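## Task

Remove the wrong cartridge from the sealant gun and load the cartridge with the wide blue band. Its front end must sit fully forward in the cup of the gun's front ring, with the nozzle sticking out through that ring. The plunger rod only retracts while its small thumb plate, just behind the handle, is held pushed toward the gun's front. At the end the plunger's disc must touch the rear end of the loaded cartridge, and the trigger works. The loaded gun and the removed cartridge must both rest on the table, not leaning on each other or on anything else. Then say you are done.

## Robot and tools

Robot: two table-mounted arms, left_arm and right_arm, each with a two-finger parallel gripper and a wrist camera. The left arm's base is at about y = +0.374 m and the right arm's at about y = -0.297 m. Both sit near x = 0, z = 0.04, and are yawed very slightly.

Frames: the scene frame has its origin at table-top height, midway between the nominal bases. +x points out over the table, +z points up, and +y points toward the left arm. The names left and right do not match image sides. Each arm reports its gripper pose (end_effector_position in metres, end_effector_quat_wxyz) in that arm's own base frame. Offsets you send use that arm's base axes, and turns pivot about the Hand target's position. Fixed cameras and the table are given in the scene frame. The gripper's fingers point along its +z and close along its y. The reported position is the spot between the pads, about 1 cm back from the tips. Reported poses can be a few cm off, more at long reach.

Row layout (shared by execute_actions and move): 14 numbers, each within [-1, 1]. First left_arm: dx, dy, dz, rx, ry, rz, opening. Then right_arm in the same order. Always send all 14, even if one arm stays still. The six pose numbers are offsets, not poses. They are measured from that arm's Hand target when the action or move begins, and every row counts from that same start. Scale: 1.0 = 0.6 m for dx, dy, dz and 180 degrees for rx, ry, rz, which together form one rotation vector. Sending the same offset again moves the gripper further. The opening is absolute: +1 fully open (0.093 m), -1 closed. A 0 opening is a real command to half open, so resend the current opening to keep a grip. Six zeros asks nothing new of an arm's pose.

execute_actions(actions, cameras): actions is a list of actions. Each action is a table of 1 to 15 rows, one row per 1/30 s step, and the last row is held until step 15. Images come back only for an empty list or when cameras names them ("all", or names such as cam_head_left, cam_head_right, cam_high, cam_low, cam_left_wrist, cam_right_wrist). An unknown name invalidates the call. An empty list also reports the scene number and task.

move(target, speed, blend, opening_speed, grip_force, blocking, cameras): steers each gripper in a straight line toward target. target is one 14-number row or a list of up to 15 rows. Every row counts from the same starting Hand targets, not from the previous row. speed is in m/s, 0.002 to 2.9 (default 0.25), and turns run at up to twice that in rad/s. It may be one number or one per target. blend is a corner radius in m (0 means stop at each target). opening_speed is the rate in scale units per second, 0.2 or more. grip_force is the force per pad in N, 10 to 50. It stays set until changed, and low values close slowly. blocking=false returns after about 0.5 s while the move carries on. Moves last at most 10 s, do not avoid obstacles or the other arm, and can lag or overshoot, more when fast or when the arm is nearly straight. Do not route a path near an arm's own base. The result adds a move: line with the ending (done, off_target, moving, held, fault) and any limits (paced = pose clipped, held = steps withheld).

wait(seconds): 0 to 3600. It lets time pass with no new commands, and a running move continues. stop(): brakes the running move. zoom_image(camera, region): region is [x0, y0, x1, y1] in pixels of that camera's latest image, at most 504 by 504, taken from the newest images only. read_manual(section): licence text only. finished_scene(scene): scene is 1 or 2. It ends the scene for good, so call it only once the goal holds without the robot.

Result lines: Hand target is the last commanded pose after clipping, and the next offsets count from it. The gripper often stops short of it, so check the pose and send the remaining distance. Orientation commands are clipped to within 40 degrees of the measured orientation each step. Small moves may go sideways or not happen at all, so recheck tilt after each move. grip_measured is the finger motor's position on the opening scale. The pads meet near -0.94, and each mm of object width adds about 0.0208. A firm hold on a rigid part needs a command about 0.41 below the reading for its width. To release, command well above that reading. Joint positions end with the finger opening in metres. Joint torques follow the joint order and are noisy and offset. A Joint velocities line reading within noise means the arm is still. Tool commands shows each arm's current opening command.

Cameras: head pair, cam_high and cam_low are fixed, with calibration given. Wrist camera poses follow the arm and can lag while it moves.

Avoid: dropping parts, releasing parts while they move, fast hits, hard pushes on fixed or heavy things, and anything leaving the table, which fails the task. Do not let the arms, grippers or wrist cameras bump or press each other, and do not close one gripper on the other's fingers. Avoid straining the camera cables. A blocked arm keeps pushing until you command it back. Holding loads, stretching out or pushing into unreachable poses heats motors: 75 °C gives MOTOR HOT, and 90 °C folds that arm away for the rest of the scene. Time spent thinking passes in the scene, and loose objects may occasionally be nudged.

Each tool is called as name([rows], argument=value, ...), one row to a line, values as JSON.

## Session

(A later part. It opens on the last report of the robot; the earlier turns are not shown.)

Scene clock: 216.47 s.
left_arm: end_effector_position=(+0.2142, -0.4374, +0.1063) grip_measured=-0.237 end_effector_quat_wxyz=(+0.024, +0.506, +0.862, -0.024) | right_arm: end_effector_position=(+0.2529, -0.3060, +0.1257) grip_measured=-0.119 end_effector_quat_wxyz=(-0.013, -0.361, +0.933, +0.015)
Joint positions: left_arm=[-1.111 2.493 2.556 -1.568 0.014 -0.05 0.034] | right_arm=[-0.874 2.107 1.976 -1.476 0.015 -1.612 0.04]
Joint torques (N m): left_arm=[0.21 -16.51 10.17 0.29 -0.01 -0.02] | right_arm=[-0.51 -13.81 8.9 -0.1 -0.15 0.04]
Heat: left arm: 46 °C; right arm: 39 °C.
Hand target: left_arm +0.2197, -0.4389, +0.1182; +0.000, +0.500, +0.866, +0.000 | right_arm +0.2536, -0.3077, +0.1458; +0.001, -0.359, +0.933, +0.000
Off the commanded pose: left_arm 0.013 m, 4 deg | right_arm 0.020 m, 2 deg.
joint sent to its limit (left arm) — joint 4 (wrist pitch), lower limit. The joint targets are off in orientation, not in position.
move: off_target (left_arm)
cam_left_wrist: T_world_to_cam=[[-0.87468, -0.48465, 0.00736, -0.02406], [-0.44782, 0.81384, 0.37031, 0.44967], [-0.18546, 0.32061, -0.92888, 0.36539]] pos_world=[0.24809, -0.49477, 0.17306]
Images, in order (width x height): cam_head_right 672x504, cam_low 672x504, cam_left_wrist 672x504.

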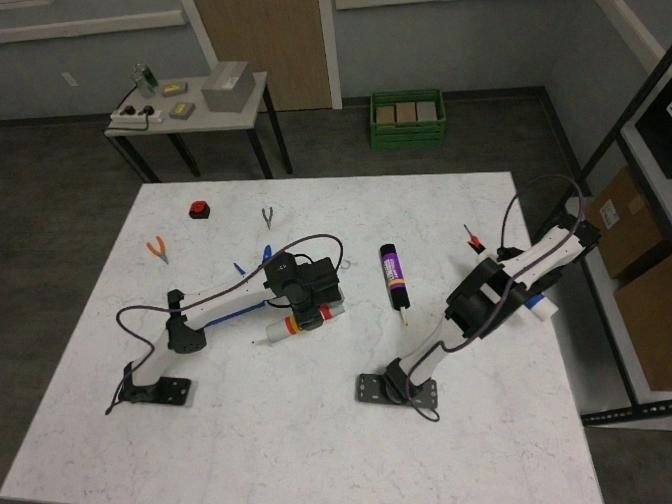

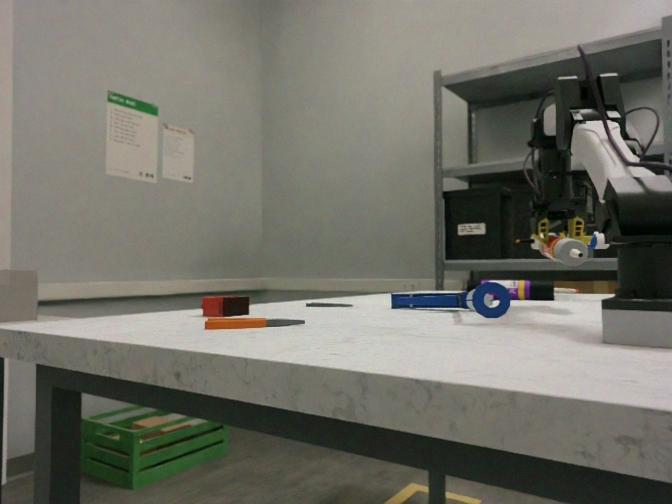

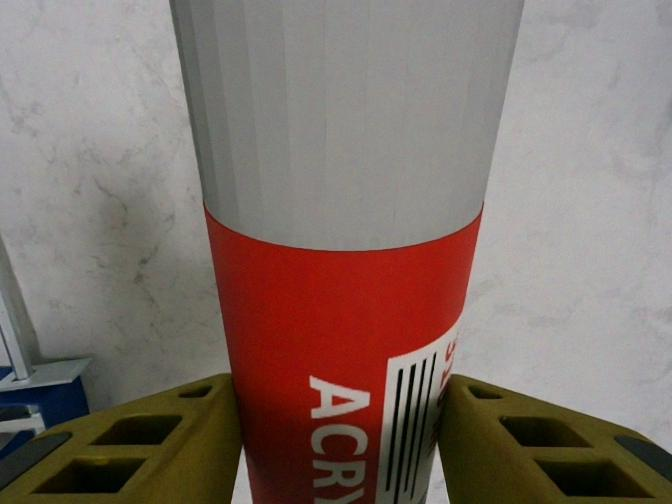

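move([
  [0, 0, -0.17, 0, 0, 0, -0.55, 0, 0, 0, 0, 0, 0, -0.5],
  [0, 0, -0.213, 0, 0, 0, -0.55, 0, 0, 0, 0, 0, 0, -0.5],
  [0, 0, -0.213, 0, 0, 0, 0.3, 0, 0, 0, 0, 0, 0, -0.5],
  [0, 0, 0.05, 0, 0, 0, 0.3, 0, 0, 0, 0, 0, 0, -0.5],
  [0.1, 0.6, 0.1, 0, 0, 0, 0.3, 0.03, 0.15, 0, 0, 0, 0.1, -0.5],
], speed=[0.15,0.06,0.1,0.25,0.35], cameras=["cam_head_right","cam_left_wrist","cam_high"])

Scene clock: 233.80 s.
left_arm: end_effector_position=(+0.2819, -0.0809, +0.1724) grip_measured=+0.298 end_effector_quat_wxyz=(-0.008, +0.499, +0.867, +0.002) | right_arm: end_effector_position=(+0.2690, -0.2218, +0.1329) grip_measured=-0.119 end_effector_quat_wxyz=(-0.015, -0.494, +0.869, +0.018)
Joint positions: left_arm=[-0.284 1.675 1.59 -1.5 -0.008 0.761 0.06] | right_arm=[-0.682 1.909 1.719 -1.426 0.015 -1.716 0.04]
Joint torques (N m): left_arm=[0.68 -10.25 6.48 0.2 0.23 0.17] | right_arm=[0.55 -13.97 4.85 0.32 -0.16 -0.01]
Heat: left arm: 51 °C; right arm: 41 °C.
Hand target: left_arm +0.2797, -0.0790, +0.1782; +0.000, +0.500, +0.866, +0.000 | right_arm +0.2717, -0.2177, +0.1458; +0.001, -0.501, +0.866, +0.000
Off the commanded pose: left_arm 0.006 m, 1 deg | right_arm 0.014 m, 3 deg.
move: off_target (right_arm); target 3's new opening was sent with left_arm's hand 0.015 m and 1 deg from that target
cam_left_wrist: T_world_to_cam=[[-0.86689, -0.49848, -0.00469, 0.20621], [-0.44848, 0.77576, 0.44393, 0.14974], [-0.21765, 0.38694, -0.89605, 0.33388]] pos_world=[0.31859, -0.14256, 0.23367]
Images, in order (width x height): cam_head_right 672x504, cam_high 672x504, cam_left_wrist 672x504.

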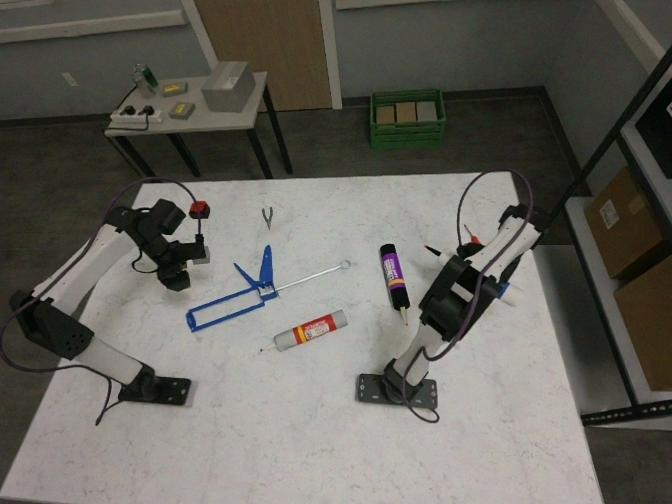

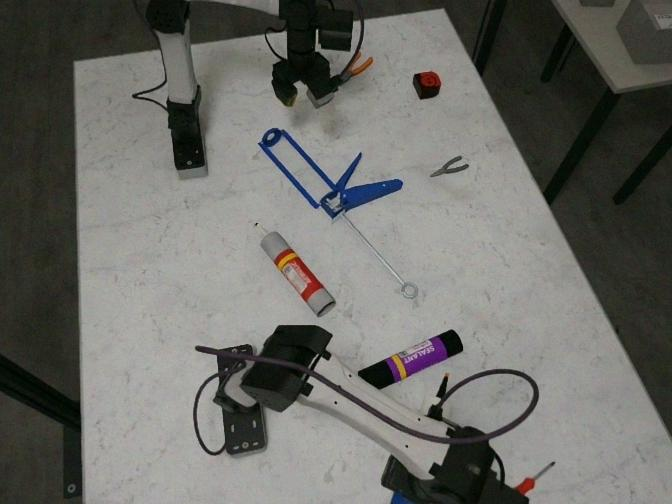

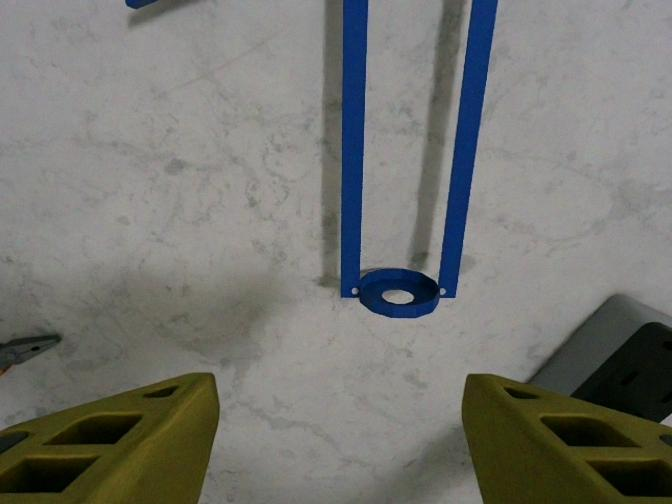

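move([
  [0, 0, 0, 0, 0, 0, 0.3, 0.05, 0.4, 0.02, 0, 0, 0.17, -0.5],
  [0, 0, 0, 0, 0, 0, 0.3, -0.01, 0.791, 0, 0, 0, 0.344, -0.5],
  [0, 0, 0, 0, 0, 0, 0.3, -0.01, 0.791, -0.22, 0, 0, 0.344, -0.5],
  [0, 0, 0, 0, 0, 0, 0.3, -0.01, 0.791, -0.281, 0, 0, 0.344, -0.5],
], speed=[0.25,0.25,0.2,0.06], blend=[0.05,0.02,0.01,0], cameras=["cam_head_right","cam_right_wrist","cam_high","cam_low"])

Scene clock: 257.20 s.
left_arm: end_effector_position=(+0.2819, -0.0809, +0.1724) grip_measured=+0.298 end_effector_quat_wxyz=(-0.008, +0.499, +0.866, +0.002) | right_arm: end_effector_position=(+0.2639, +0.2518, -0.0162) grip_measured=-0.119 end_effector_quat_wxyz=(+0.011, +0.875, -0.484, -0.001)
Joint positions: left_arm=[-0.284 1.675 1.59 -1.5 -0.008 0.762 0.06] | right_arm=[0.764 2.075 1.346 -0.864 0.004 -1.368 0.04]
Joint torques (N m): left_arm=[0.69 -10.29 6.48 0.2 0.23 0.18] | right_arm=[0.44 -9.77 3.71 0.83 -0.07 0.16]
Heat: left arm: 49 °C; right arm: 44 °C.
Hand target: left_arm +0.2797, -0.0790, +0.1782; +0.000, +0.500, +0.866, +0.000 | right_arm +0.2657, +0.2569, -0.0228; +0.000, +0.875, -0.485, -0.001
Off the commanded pose: left_arm 0.006 m, 1 deg | right_arm 0.009 m, 1 deg.
move: done
cam_right_wrist: T_world_to_cam=[[0.8479, 0.53015, 0.00228, -0.35776], [0.46578, -0.74699, 0.4744, 0.10686], [0.25321, -0.40119, -0.88031, 0.10507]] pos_world=[0.22696, 0.31164, 0.04261]
Images, in order (width x height): cam_head_right 672x504, cam_high 672x504, cam_low 672x504, cam_right_wrist 672x504.

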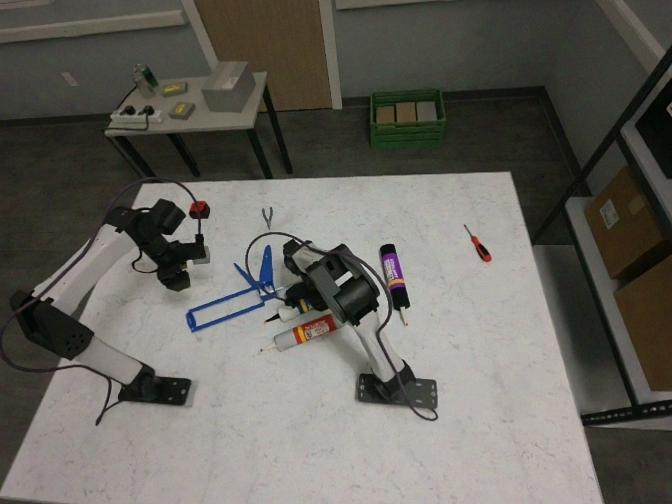

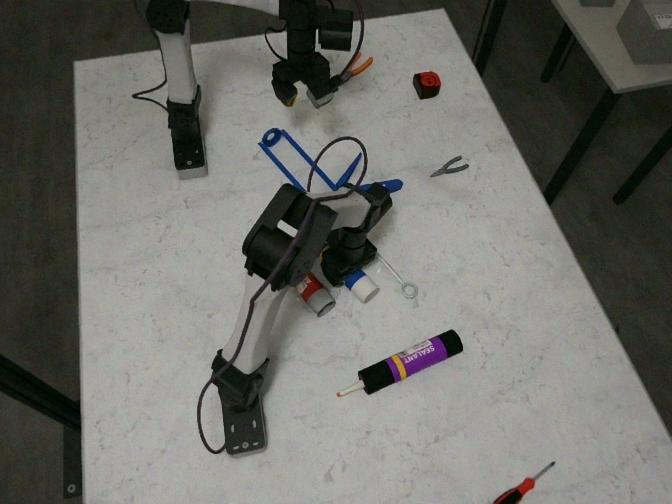

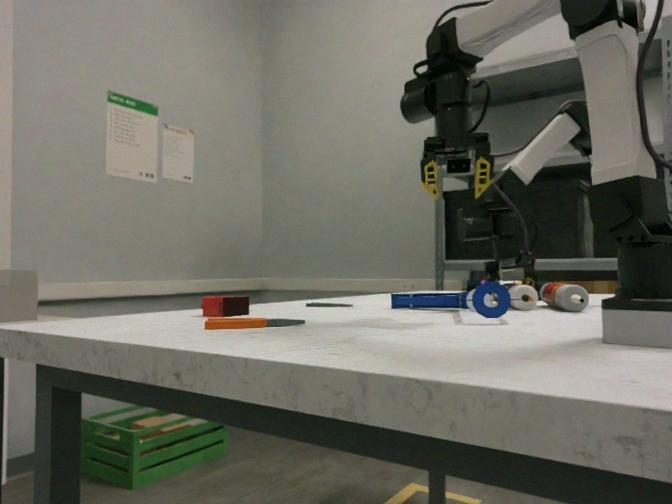

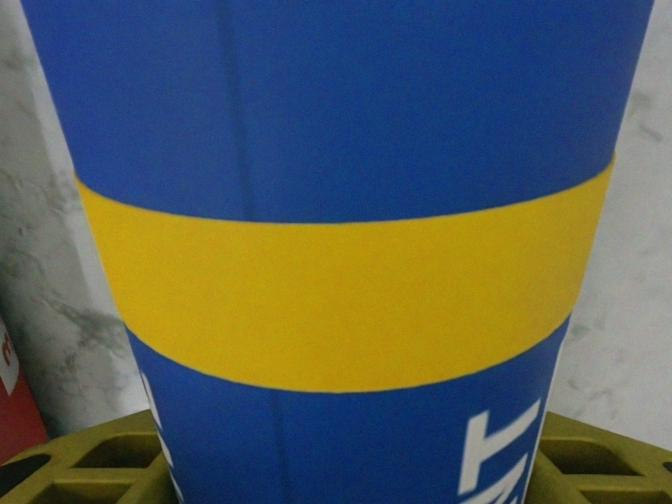

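move([
  [0, 0, 0, 0, 0, 0, 0.3, 0, 0, 0, 0, 0, 0, 0.25],
  [0, 0, 0, 0, 0, 0, 0.3, 0, 0, 0.25, 0, 0, 0, 0.25],
  [0.034, -0.547, 0, 0, 0, 0.005, 0.3, 0.1, -0.7, 0.25, 0, 0, -0.2, 0.25],
  [0.034, -0.547, -0.204, 0, 0, 0.005, 0.3, 0.1, -0.7, 0.25, 0, 0, -0.2, 0.25],
], speed=[0.2,0.25,0.35,0.25], cameras=["cam_left_wrist"])

Scene clock: 277.63 s.
left_arm: end_effector_position=(+0.2991, -0.4043, +0.0548) grip_measured=+0.298 end_effector_quat_wxyz=(+0.008, +0.497, +0.868, +0.000) | right_arm: end_effector_position=(+0.3233, -0.1624, +0.1232) grip_measured=+0.248 end_effector_quat_wxyz=(+0.005, +0.681, -0.733, +0.003)
Joint positions: left_arm=[-0.936 2.675 2.696 -1.577 -0.007 0.105 0.06] | right_arm=[-0.46 1.914 1.688 -1.342 0.012 -1.957 0.057]
Joint torques (N m): left_arm=[-0.13 -16.2 8.68 0.29 0.18 -0.02] | right_arm=[-0.27 -8.81 8.05 0.06 -0.13 0.01]
Heat: left arm: 49 °C; right arm: 42 °C.
Hand target: left_arm +0.3002, -0.4071, +0.0558; +0.000, +0.493, +0.870, +0.000 | right_arm +0.3258, -0.1631, +0.1272; -0.001, +0.682, -0.731, -0.001
Off the commanded pose: left_arm 0.003 m, 1 deg | right_arm 0.005 m, 1 deg.
joint sent to its limit (left arm) — joint 4 (wrist pitch), lower limit. The joint targets still meet the commanded pose.
move: done
cam_left_wrist: T_world_to_cam=[[-0.86449, -0.50235, -0.01736, 0.05784], [-0.46278, 0.78197, 0.41757, 0.46876], [-0.19619, 0.36902, -0.90848, 0.34433]] pos_world=[0.33448, -0.46456, 0.11808]

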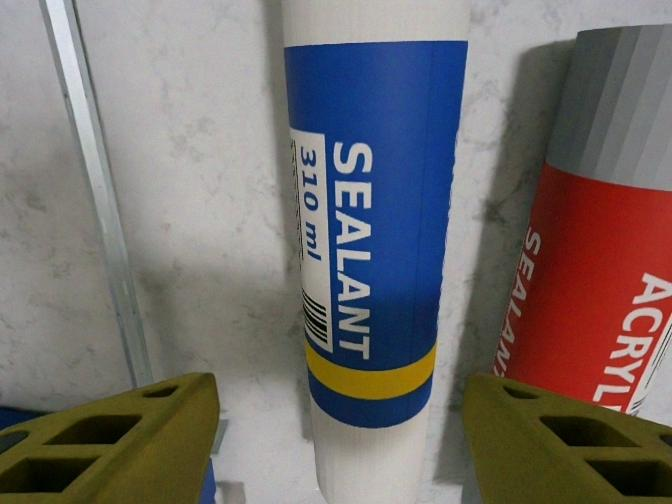

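move([
  [-0.017, -0.01, 0, 0, 0, 0, 0.3, 0, 0, 0, 0, 0, 0, 0.25],
  [-0.017, -0.01, -0.123, 0, 0, 0, 0.3, 0, 0, 0, 0, 0, 0, 0.25],
  [-0.017, -0.01, -0.123, 0, 0, 0, -0.55, 0, 0, 0, 0, 0, 0, 0.25],
  [-0.01, -0.01, 0.2, 0, 0, 0, -0.55, 0, 0, 0, 0, 0, 0, 0.25],
], speed=[0.15,0.12,0.1,0.2], cameras=["cam_left_wrist"])

move([
  [0.01, 0.363, 0.03, -0.098, -0.059, 0, -0.55, 0, 0, 0, 0, 0, 0, 0.25],
  [0.01, 0.363, -0.15, -0.098, -0.059, 0, -0.55, 0, 0, 0, 0, 0, 0, 0.25],
], speed=[0.25,0.15], blend=[0.02,0], cameras=["cam_low","cam_head_right","cam_high"])

zoom_image(camera="cam_head_right", region=[160, 230, 320, 340])

zoom_image(camera="cam_low", region=[420, 200, 580, 340])

zoom_image(camera="cam_high", region=[240, 90, 390, 220])

Scene clock: 305.60 s.
left_arm: end_effector_position=(+0.2916, -0.4064, +0.1416) grip_measured=-0.174 end_effector_quat_wxyz=(+0.080, +0.490, +0.867, -0.033) | right_arm: end_effector_position=(+0.3233, -0.1624, +0.1232) grip_measured=+0.248 end_effector_quat_wxyz=(+0.005, +0.681, -0.733, +0.003)
Joint positions: left_arm=[-0.951 2.488 2.684 -1.593 -0.009 0.078 0.037] | right_arm=[-0.46 1.914 1.688 -1.342 0.012 -1.957 0.057]
Joint torques (N m): left_arm=[-0.25 -20.53 9.95 0.77 0.19 0.09] | right_arm=[-0.27 -8.81 8.05 0.06 -0.13 0.01]
Heat: left arm: 63 °C; right arm: 41 °C.
Hand target: left_arm +0.2942, -0.4131, +0.1757; +0.000, +0.493, +0.870, +0.000 | right_arm +0.3258, -0.1631, +0.1272; -0.001, +0.682, -0.731, -0.001
Off the commanded pose: left_arm 0.035 m, 10 deg | right_arm 0.005 m, 1 deg.
joint read past its limit (left arm) — joint 4 (wrist pitch), lower limit.
joint sent to its limit (left arm) — joint 4 (wrist pitch), lower limit. The joint targets are off in orientation, not in position.
move: off_target (left_arm)
cam_left_wrist: T_world_to_cam=[[-0.85628, -0.51553, -0.03199, 0.04616], [-0.5042, 0.82082, 0.2684, 0.47971], [-0.11211, 0.24596, -0.96278, 0.3557]] pos_world=[0.32127, -0.45744, 0.21518]

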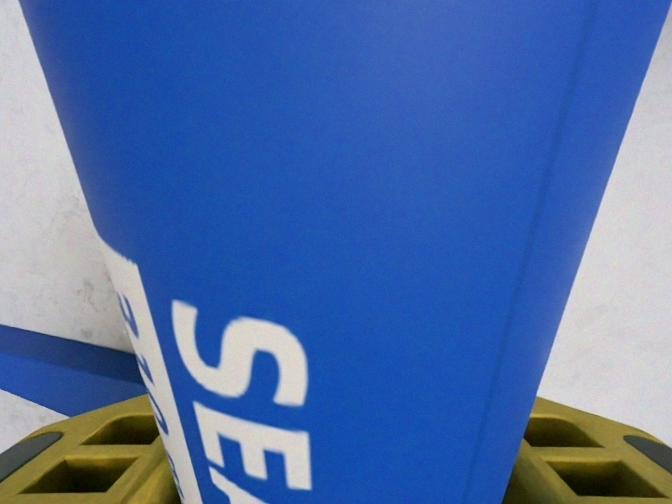

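Scene clock: 308.27 s.
left_arm: end_effector_position=(+0.2927, -0.1893, +0.0733) grip_measured=-0.174 end_effector_quat_wxyz=(+0.123, +0.484, +0.863, -0.075) | right_arm: end_effector_position=(+0.3233, -0.1624, +0.1232) grip_measured=+0.248 end_effector_quat_wxyz=(+0.005, +0.681, -0.733, +0.003)
Joint positions: left_arm=[-0.501 1.67 1.15 -0.803 0.152 0.503 0.037] | right_arm=[-0.46 1.914 1.688 -1.342 0.012 -1.957 0.057]
Joint torques (N m): left_arm=[0.68 -11.52 6.86 1.15 0.52 0.16] | right_arm=[-0.27 -8.81 8.05 0.07 -0.13 0.01]
Heat: left arm: 63 °C; right arm: 41 °C.
Hand target: left_arm +0.3003, -0.1953, +0.0858; +0.156, +0.485, +0.856, -0.088 | right_arm +0.3258, -0.1631, +0.1272; -0.001, +0.682, -0.731, -0.001
Off the commanded pose: left_arm 0.016 m, 4 deg | right_arm 0.005 m, 1 deg.
move: off_target (left_arm)
Images, in order (width x height): cam_head_right 672x504, cam_high 672x504, cam_low 672x504.

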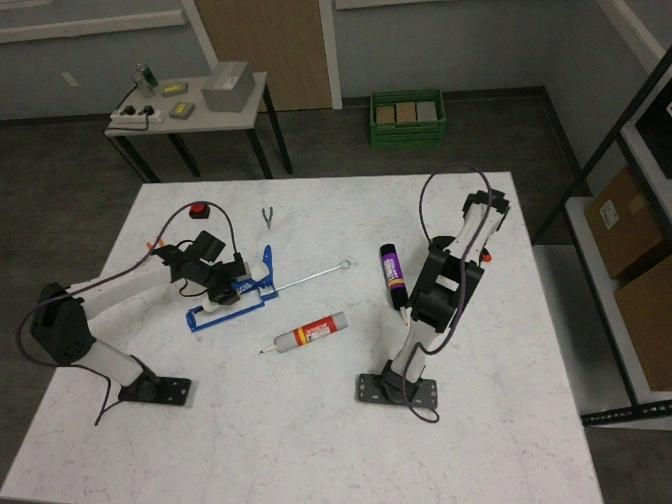

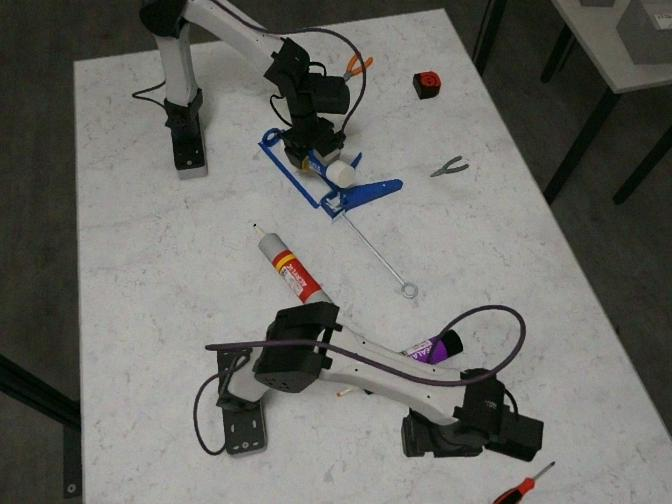

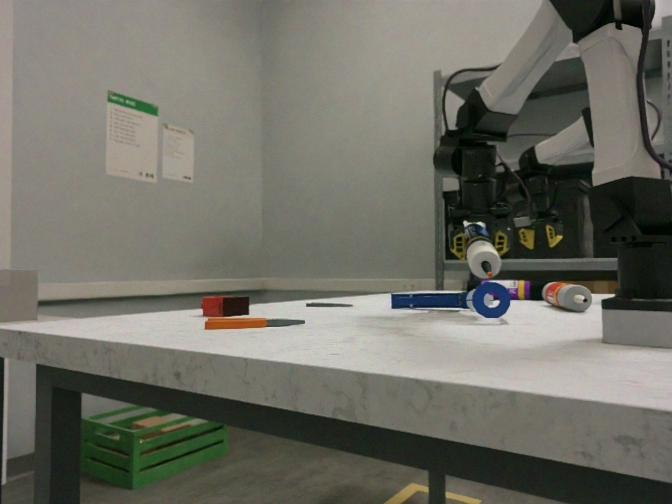

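Scaled by 3.150 from the camera's image (finer frame: 960x720).

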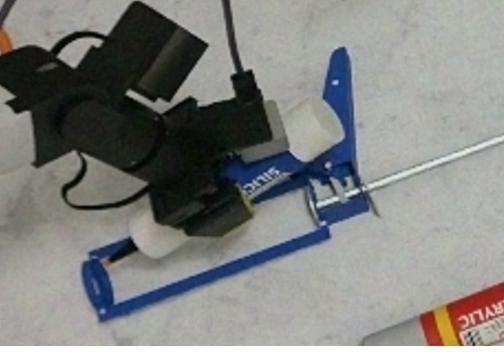

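Scaled by 3.150 from the camera's image (finer frame: 960x720).

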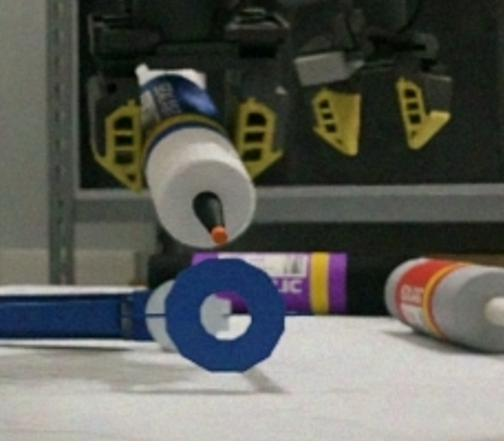

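Scaled by 3.360 from the camera's image (finer frame: 960x720).

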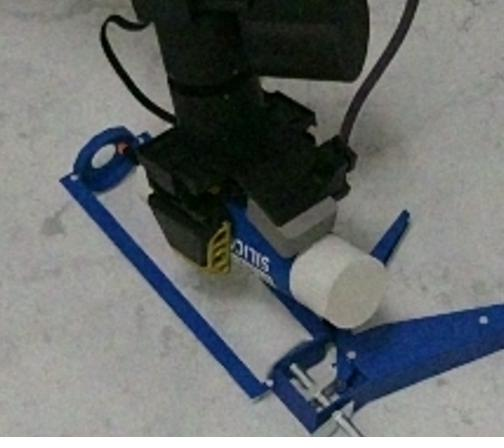

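move([
  [0, 0, -0.045, 0, 0, 0, -0.55, 0, 0, 0, 0, 0, 0, 0.25],
  [-0.0535, 0.09, -0.074, 0, 0, 0, -0.55, 0, 0, 0, 0, 0, 0, 0.25],
], speed=[0.1,0.06], cameras=["cam_low","cam_head_right"])

zoom_image(camera="cam_head_right", region=[160, 230, 320, 340])

zoom_image(camera="cam_low", region=[420, 200, 580, 340])

Scene clock: 332.57 s.
left_arm: end_effector_position=(+0.2598, -0.1362, +0.0284) grip_measured=-0.174 end_effector_quat_wxyz=(+0.121, +0.484, +0.863, -0.079) | right_arm: end_effector_position=(+0.3233, -0.1624, +0.1232) grip_measured=+0.248 end_effector_quat_wxyz=(+0.005, +0.681, -0.733, +0.003)
Joint positions: left_arm=[-0.375 1.551 0.836 -0.634 0.188 0.626 0.037] | right_arm=[-0.46 1.914 1.688 -1.342 0.012 -1.957 0.057]
Joint torques (N m): left_arm=[0.87 -10.58 6.3 1.03 0.55 0.18] | right_arm=[-0.27 -8.81 8.06 0.06 -0.13 0.01]
Heat: left arm: 58 °C; right arm: 40 °C.
Hand target: left_arm +0.2682, -0.1414, +0.0415; +0.156, +0.485, +0.856, -0.088 | right_arm +0.3258, -0.1631, +0.1272; -0.001, +0.682, -0.731, -0.001
Off the commanded pose: left_arm 0.016 m, 4 deg | right_arm 0.005 m, 1 deg.
move: off_target (left_arm)
Images, in order (width x height): cam_head_right 672x504, cam_low 672x504.

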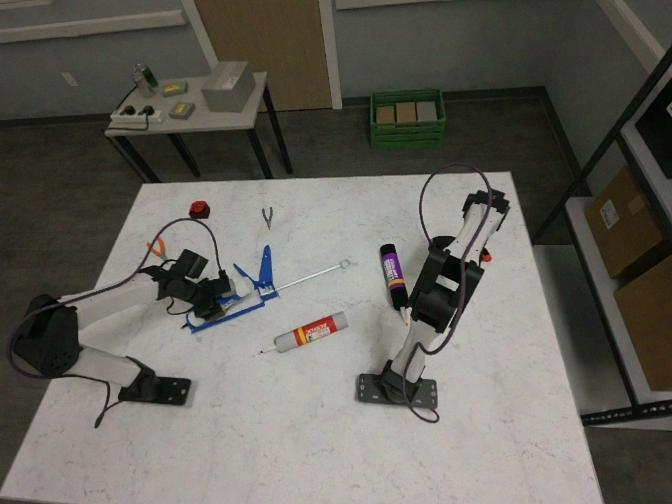

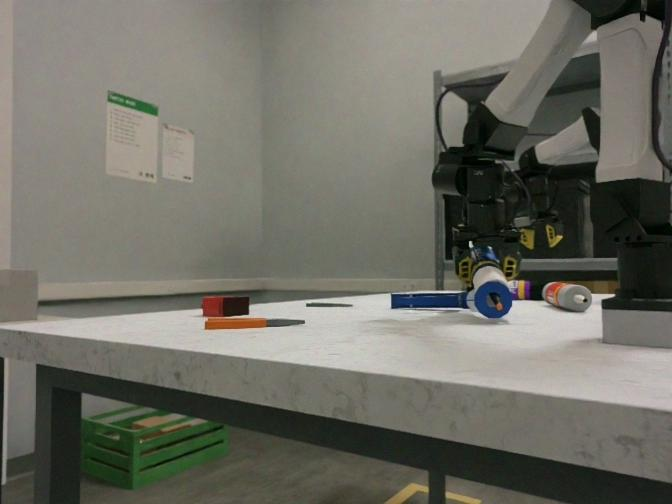

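Scaled by 3.150 from the camera's image (finer frame: 960x720).

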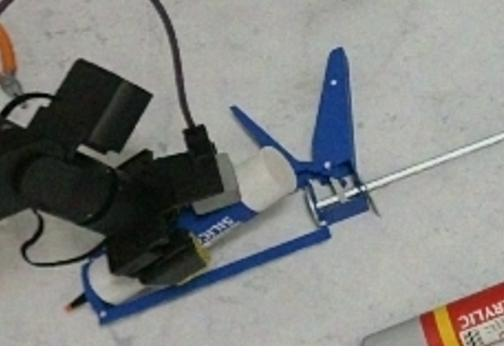

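Scaled by 3.150 from the camera's image (finer frame: 960x720).

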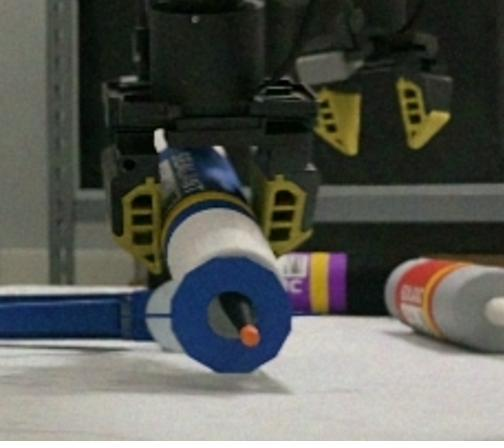

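move([
  [-0.008, 0.02, -0.036, 0.049, 0.0295, 0, -0.55, 0, 0, 0, 0, 0, 0, 0.25],
  [-0.017, 0.043, -0.07, 0.098, 0.059, 0, -0.55, 0, 0, 0, 0, 0, 0, 0.25],
], speed=0.06, blend=[0.005,0], cameras=["cam_low","cam_head_right","cam_left_wrist"])

zoom_image(camera="cam_head_right", region=[160, 230, 320, 340])

zoom_image(camera="cam_low", region=[420, 200, 580, 340])

Scene clock: 347.53 s.
left_arm: end_effector_position=(+0.2551, -0.1199, +0.0009) grip_measured=-0.174 end_effector_quat_wxyz=(+0.012, +0.496, +0.868, -0.021) | right_arm: end_effector_position=(+0.3233, -0.1624, +0.1232) grip_measured=+0.248 end_effector_quat_wxyz=(+0.005, +0.681, -0.733, +0.003)
Joint positions: left_arm=[-0.412 1.728 0.941 -0.764 0.045 0.626 0.037] | right_arm=[-0.46 1.914 1.688 -1.342 0.012 -1.957 0.057]
Joint torques (N m): left_arm=[-0.91 -6.06 7.65 0.18 -0.27 -0.08] | right_arm=[-0.27 -8.81 8.05 0.06 -0.12 0.01]
Heat: left arm: 54 °C; right arm: 40 °C.
Hand target: left_arm +0.2579, -0.1156, -0.0006; +0.000, +0.493, +0.870, +0.000 | right_arm +0.3258, -0.1631, +0.1272; -0.001, +0.682, -0.731, -0.001
Off the commanded pose: left_arm 0.005 m, 3 deg | right_arm 0.005 m, 1 deg.
move: off_target (left_arm)
cam_left_wrist: T_world_to_cam=[[-0.86379, -0.50362, 0.0155, 0.1613], [-0.45847, 0.79836, 0.39043, 0.24944], [-0.209, 0.33014, -0.9205, 0.18038]] pos_world=[0.29139, -0.17746, 0.06616]
Images, in order (width x height): cam_head_right 672x504, cam_low 672x504, cam_left_wrist 672x504.

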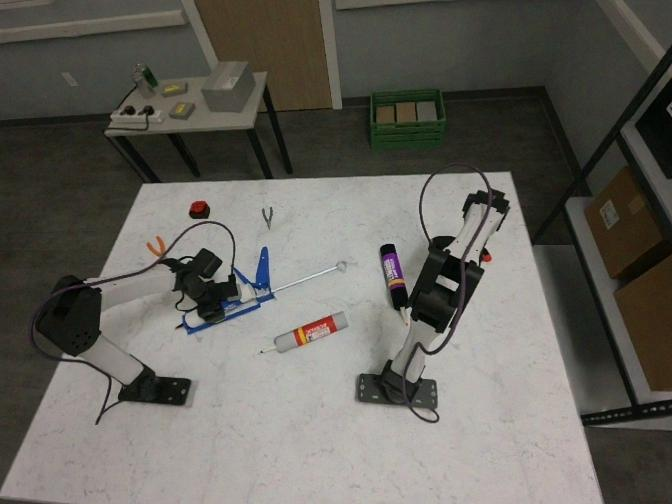

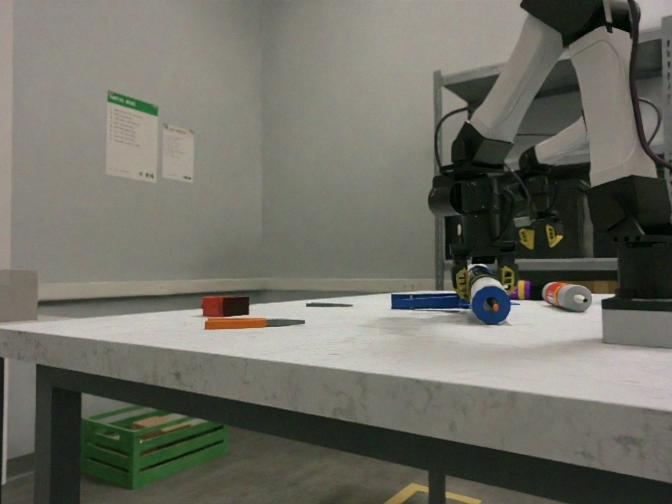

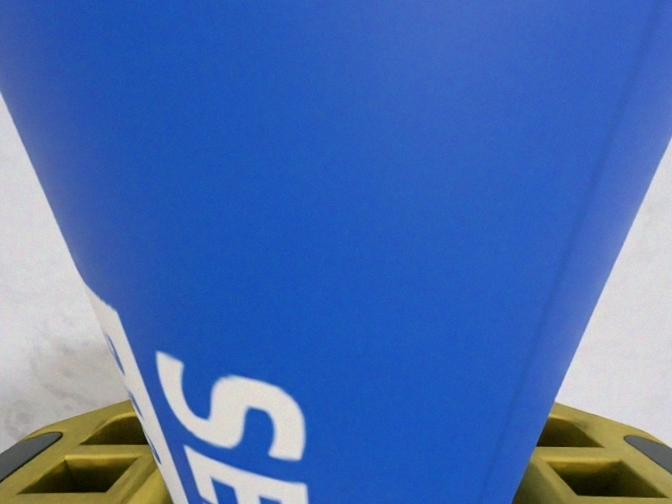

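Scaled by 3.150 from the camera's image (finer frame: 960x720).

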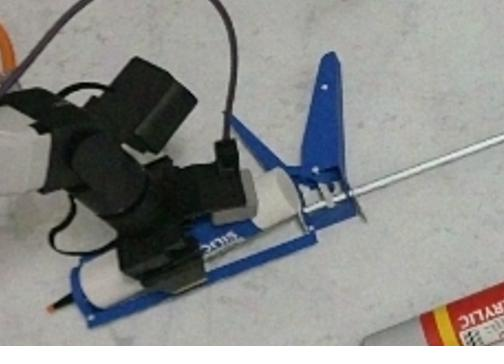

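Scaled by 3.150 from the camera's image (finer frame: 960x720).

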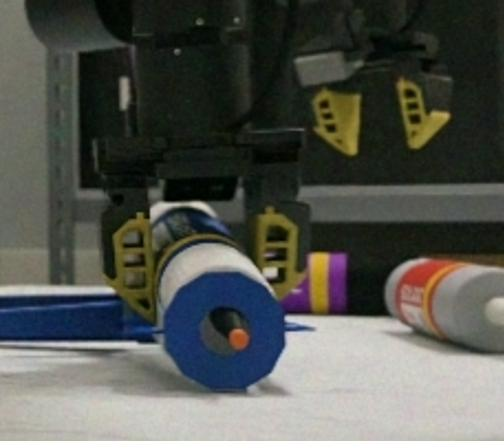

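move([
  [0, 0, 0, 0, 0, 0, 0.3, 0, 0, 0, 0, 0, 0, 0.25],
  [0.01, -0.017, 0.12, 0, 0, 0, 0.3, 0, 0, 0, 0, 0, 0, 0.25],
  [0.05, -0.09, 0.2, 0, 0, 0, 0.3, 0, 0, 0, 0, 0, 0, 0.25],
], opening_speed=0.8, cameras=["cam_low","cam_head_right","cam_left_wrist"])

zoom_image(camera="cam_head_right", region=[160, 230, 320, 340])

Scene clock: 358.70 s.
left_arm: end_effector_position=(+0.2835, -0.1665, +0.1177) grip_measured=+0.299 end_effector_quat_wxyz=(-0.002, +0.493, +0.870, -0.007) | right_arm: end_effector_position=(+0.3233, -0.1624, +0.1232) grip_measured=+0.248 end_effector_quat_wxyz=(+0.005, +0.681, -0.733, +0.003)
Joint positions: left_arm=[-0.524 1.791 1.507 -1.29 0.014 0.508 0.06] | right_arm=[-0.46 1.914 1.688 -1.342 0.012 -1.957 0.057]
Joint torques (N m): left_arm=[-0.9 -8.18 9.02 0.23 0.01 -0.02] | right_arm=[-0.27 -8.81 8.05 0.07 -0.13 0.01]
Heat: left arm: 51 °C; right arm: 40 °C.
Hand target: left_arm +0.2879, -0.1695, +0.1194; +0.000, +0.493, +0.870, +0.000 | right_arm +0.3258, -0.1631, +0.1272; -0.001, +0.682, -0.731, -0.001
Off the commanded pose: left_arm 0.006 m, 1 deg | right_arm 0.005 m, 1 deg.
move: done
cam_left_wrist: T_world_to_cam=[[-0.8601, -0.51011, 0.00491, 0.15969], [-0.45977, 0.77932, 0.42576, 0.24707], [-0.22101, 0.36394, -0.90482, 0.31646]] pos_world=[0.32088, -0.22626, 0.18036]
Images, in order (width x height): cam_head_right 672x504, cam_low 672x504, cam_left_wrist 672x504.

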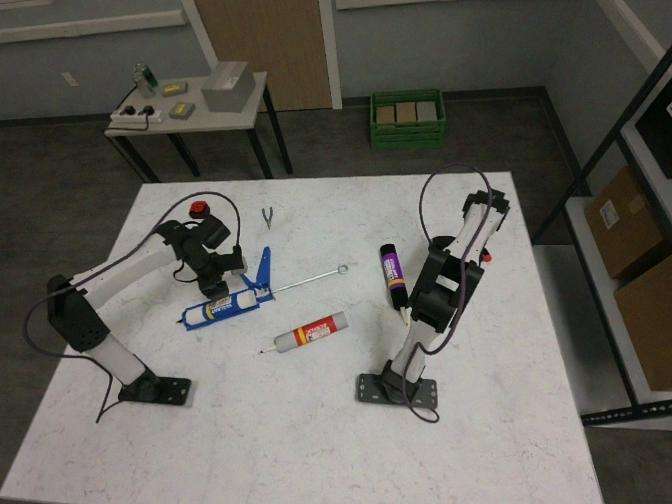

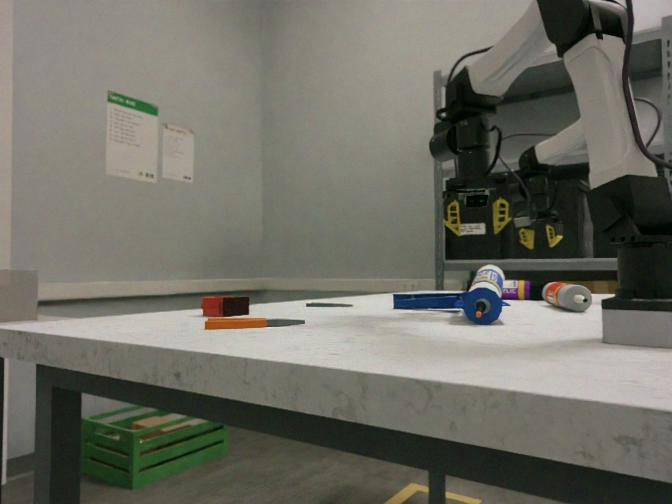

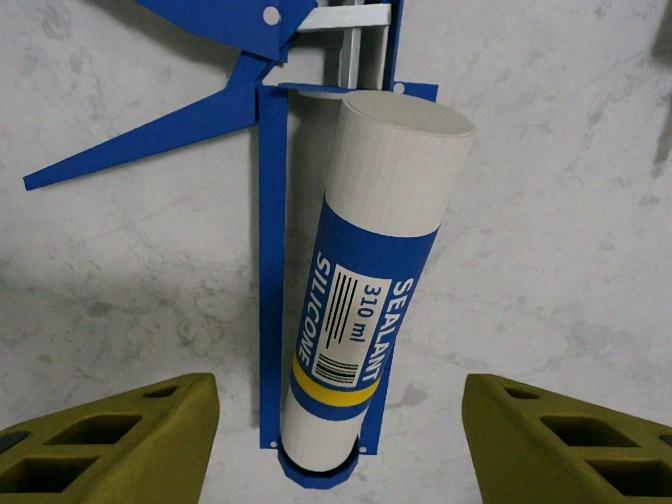

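Scaled by 3.150 from the camera's image (finer frame: 960x720).

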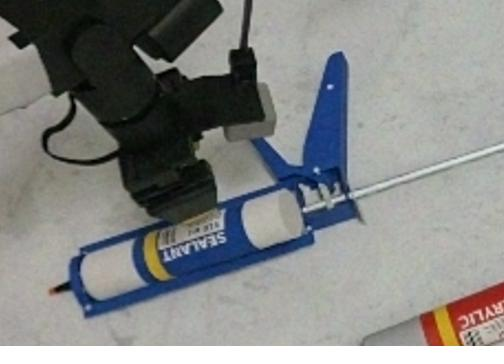

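move([
  [-0.03, -0.004, -0.1, -0.041, -0.016, -0.056, 0.35, 0, 0, 0, 0, 0, 0, 0.25],
  [-0.03, -0.004, -0.18, -0.041, -0.016, -0.056, 0.35, 0, 0, 0, 0, 0, 0, 0.25],
  [-0.03, -0.004, -0.18, -0.041, -0.016, -0.056, -0.5, 0, 0, 0, 0, 0, 0, 0.25],
  [-0.03, -0.004, -0.14, -0.041, -0.016, -0.056, -0.5, 0, 0, 0, 0, 0, 0, 0.25],
  [-0.0025, 0.011, -0.14, -0.041, -0.016, -0.019, -0.5, 0, 0, 0, 0, 0, 0, 0.25],
], speed=[0.2,0.12,0.1,0.08,0.06], cameras=["cam_head_right","cam_left_wrist"])

zoom_image(camera="cam_head_right", region=[160, 230, 320, 340])

Scene clock: 395.63 s.
left_arm: end_effector_position=(+0.2786, -0.1620, +0.0286) grip_measured=-0.182 end_effector_quat_wxyz=(+0.049, +0.526, +0.848, -0.042) | right_arm: end_effector_position=(+0.3233, -0.1624, +0.1232) grip_measured=+0.248 end_effector_quat_wxyz=(+0.005, +0.681, -0.733, +0.003)
Joint positions: left_arm=[-0.479 1.761 1.098 -0.817 0.091 0.627 0.036] | right_arm=[-0.46 1.914 1.688 -1.342 0.012 -1.957 0.057]
Joint torques (N m): left_arm=[0.84 -8.44 9.57 0.29 0.24 -0.01] | right_arm=[-0.25 -8.8 8.05 0.07 -0.13 0]
Heat: left arm: 48 °C; right arm: 41 °C.
Hand target: left_arm +0.2864, -0.1630, +0.0354; +0.054, +0.518, +0.853, -0.044 | right_arm +0.3258, -0.1631, +0.1272; -0.001, +0.682, -0.731, -0.001
Off the commanded pose: left_arm 0.010 m, 1 deg | right_arm 0.005 m, 1 deg.
move: done
cam_left_wrist: T_world_to_cam=[[-0.8973, -0.4413, 0.01042, 0.17963], [-0.41643, 0.8541, 0.31161, 0.28255], [-0.14641, 0.27527, -0.95015, 0.1992]] pos_world=[0.30801, -0.21689, 0.09935]

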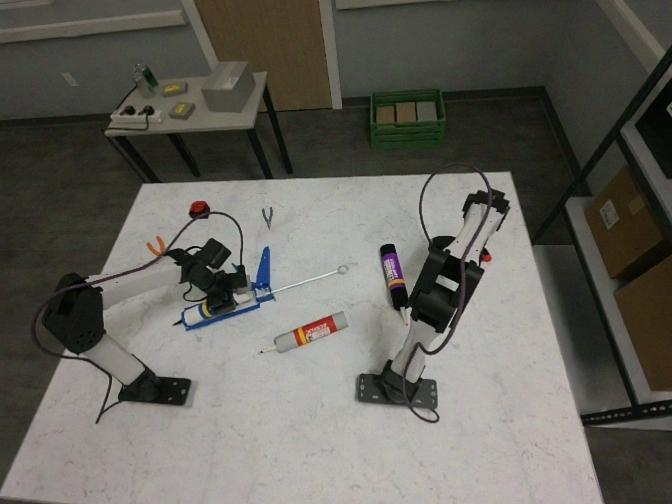

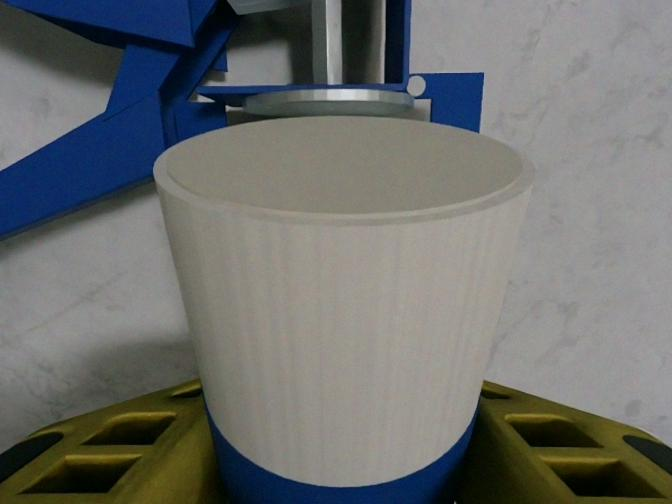

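Scaled by 3.150 from the camera's image (finer frame: 960x720).

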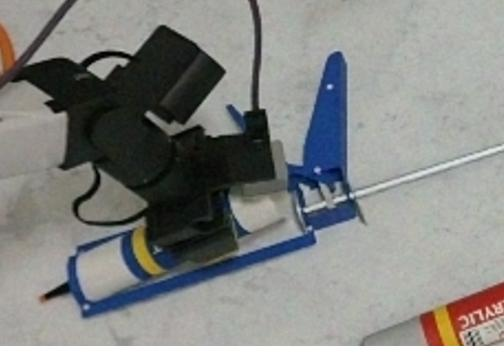

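move([
  [0.004, 0.006, -0.03, 0.02, 0.008, 0, -0.5, 0, 0, 0, 0, 0, 0, 0.25],
  [0.002, 0.011, -0.062, 0.041, 0.016, 0, -0.5, 0, 0, 0, 0, 0, 0, 0.25],
  [0.002, 0.011, -0.062, 0.041, 0.016, 0, 0.3, 0, 0, 0, 0, 0, 0, 0.25],
  [0.002, 0.011, 0.1, 0.041, 0.016, 0, 0.3, 0, 0, 0, 0, 0, 0, 0.25],
], speed=[0.06,0.05,0.1,0.2], opening_speed=0.9, cameras=["cam_head_right","cam_left_wrist","cam_low","cam_high"])

zoom_image(camera="cam_high", region=[240, 100, 440, 260])

Scene clock: 416.77 s.
left_arm: end_effector_position=(+0.2816, -0.1543, +0.0853) grip_measured=+0.298 end_effector_quat_wxyz=(-0.017, +0.520, +0.854, -0.010) | right_arm: end_effector_position=(+0.3233, -0.1624, +0.1232) grip_measured=+0.248 end_effector_quat_wxyz=(+0.005, +0.681, -0.733, +0.003)
Joint positions: left_arm=[-0.492 1.803 1.392 -1.194 0.019 0.603 0.06] | right_arm=[-0.46 1.914 1.688 -1.342 0.012 -1.957 0.057]
Joint torques (N m): left_arm=[-0.54 -10.92 8.84 0.19 0.01 -0.01] | right_arm=[-0.27 -8.81 8.05 0.07 -0.13 0.01]
Heat: left arm: 48 °C; right arm: 41 °C.
Hand target: left_arm +0.2877, -0.1563, +0.0954; -0.001, +0.519, +0.855, -0.002 | right_arm +0.3258, -0.1631, +0.1272; -0.001, +0.682, -0.731, -0.001
Off the commanded pose: left_arm 0.012 m, 2 deg | right_arm 0.005 m, 1 deg.
move: off_target (left_arm)
cam_left_wrist: T_world_to_cam=[[-0.8898, -0.45564, 0.02539, 0.17954], [-0.39804, 0.80213, 0.44514, 0.23501], [-0.22319, 0.38598, -0.8951, 0.28547]] pos_world=[0.31701, -0.21689, 0.14635]
Images, in order (width x height): cam_head_right 672x504, cam_high 672x504, cam_low 672x504, cam_left_wrist 672x504.

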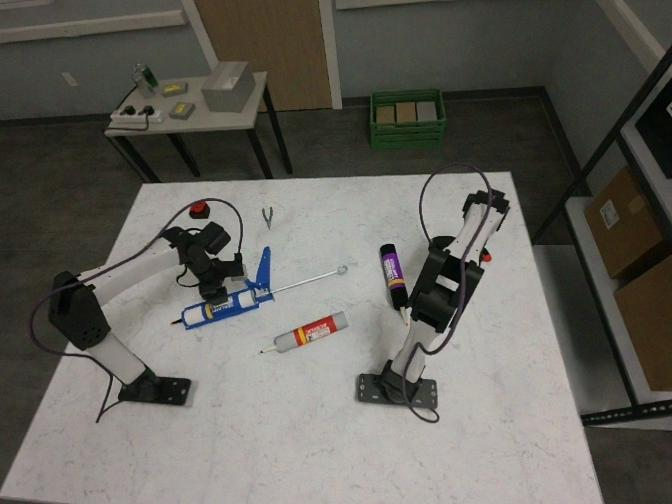

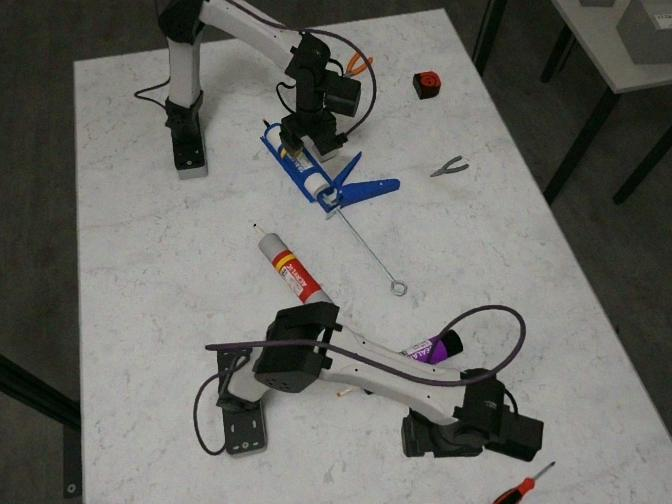

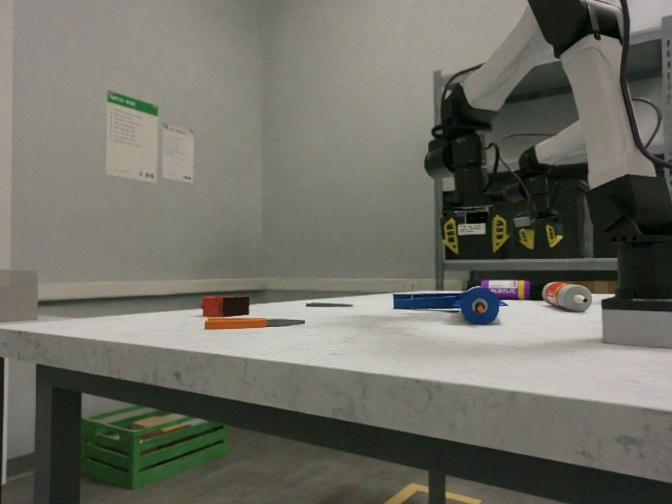

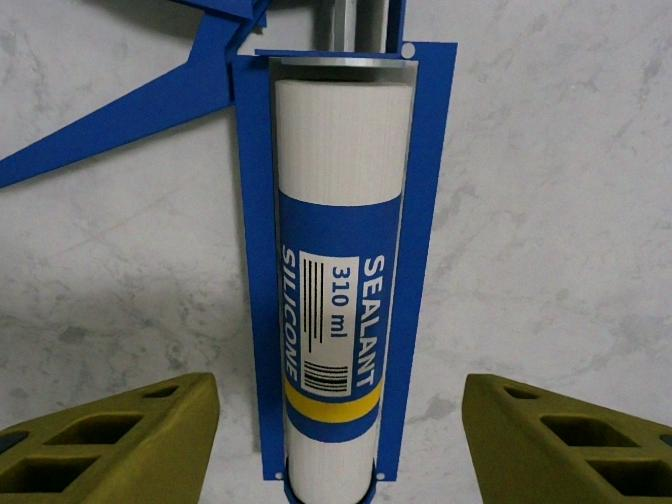

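Scaled by 2.520 from the camera's image (finer frame: 960x720).

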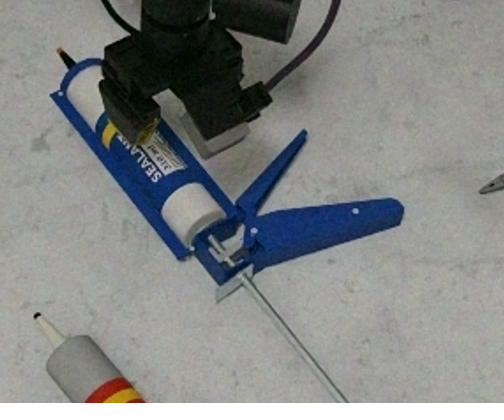

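move([
  [0.03, -0.03, 0.1, 0, 0, 0.2, 0.5, 0, 0, 0, 0, 0, 0, 0.25],
  [0.115, -0.097, 0.0, 0, 0, 0.5, 1, 0, 0, 0, 0, 0, 0, 0.25],
  [0.115, -0.097, -0.065, 0, 0, 0.5, 1, 0, 0, 0, 0, 0, 0, 0.25],
], speed=0.25, blend=[0.02,0.01,0], cameras=["cam_left_wrist"])

Scene clock: 432.63 s.
left_arm: end_effector_position=(+0.3578, -0.2137, +0.0639) grip_measured=+1.000 end_effector_quat_wxyz=(-0.001, -0.238, +0.971, -0.012) | right_arm: end_effector_position=(+0.3233, -0.1624, +0.1232) grip_measured=+0.248 end_effector_quat_wxyz=(+0.005, +0.681, -0.733, +0.003)
Joint positions: left_arm=[-0.531 2.14 1.783 -1.197 0.019 -1.011 0.093] | right_arm=[-0.46 1.914 1.688 -1.342 0.012 -1.957 0.057]
Joint torques (N m): left_arm=[-1.05 -12.16 5.74 0.43 -0.09 -0.03] | right_arm=[-0.27 -8.81 8.05 0.06 -0.13 0]
Heat: left arm: 47 °C; right arm: 42 °C.
Hand target: left_arm +0.3567, -0.2146, +0.0565; +0.001, -0.238, +0.971, -0.002 | right_arm +0.3258, -0.1631, +0.1272; -0.001, +0.682, -0.731, -0.001
Off the commanded pose: left_arm 0.008 m, 1 deg | right_arm 0.005 m, 1 deg.
move: done; blend cut to 0 m at target 2
cam_left_wrist: T_world_to_cam=[[0.45835, -0.88866, 0.01401, -0.35342], [-0.80257, -0.40707, 0.4361, 0.20932], [-0.38184, -0.21113, -0.89979, 0.23571]] pos_world=[0.41999, -0.1791, 0.12576]

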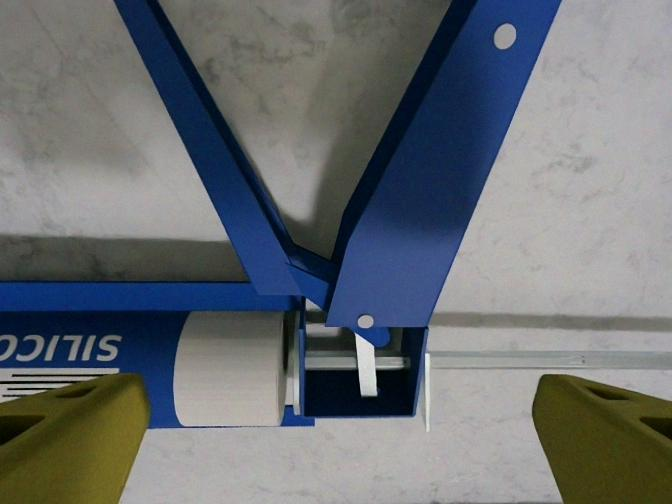

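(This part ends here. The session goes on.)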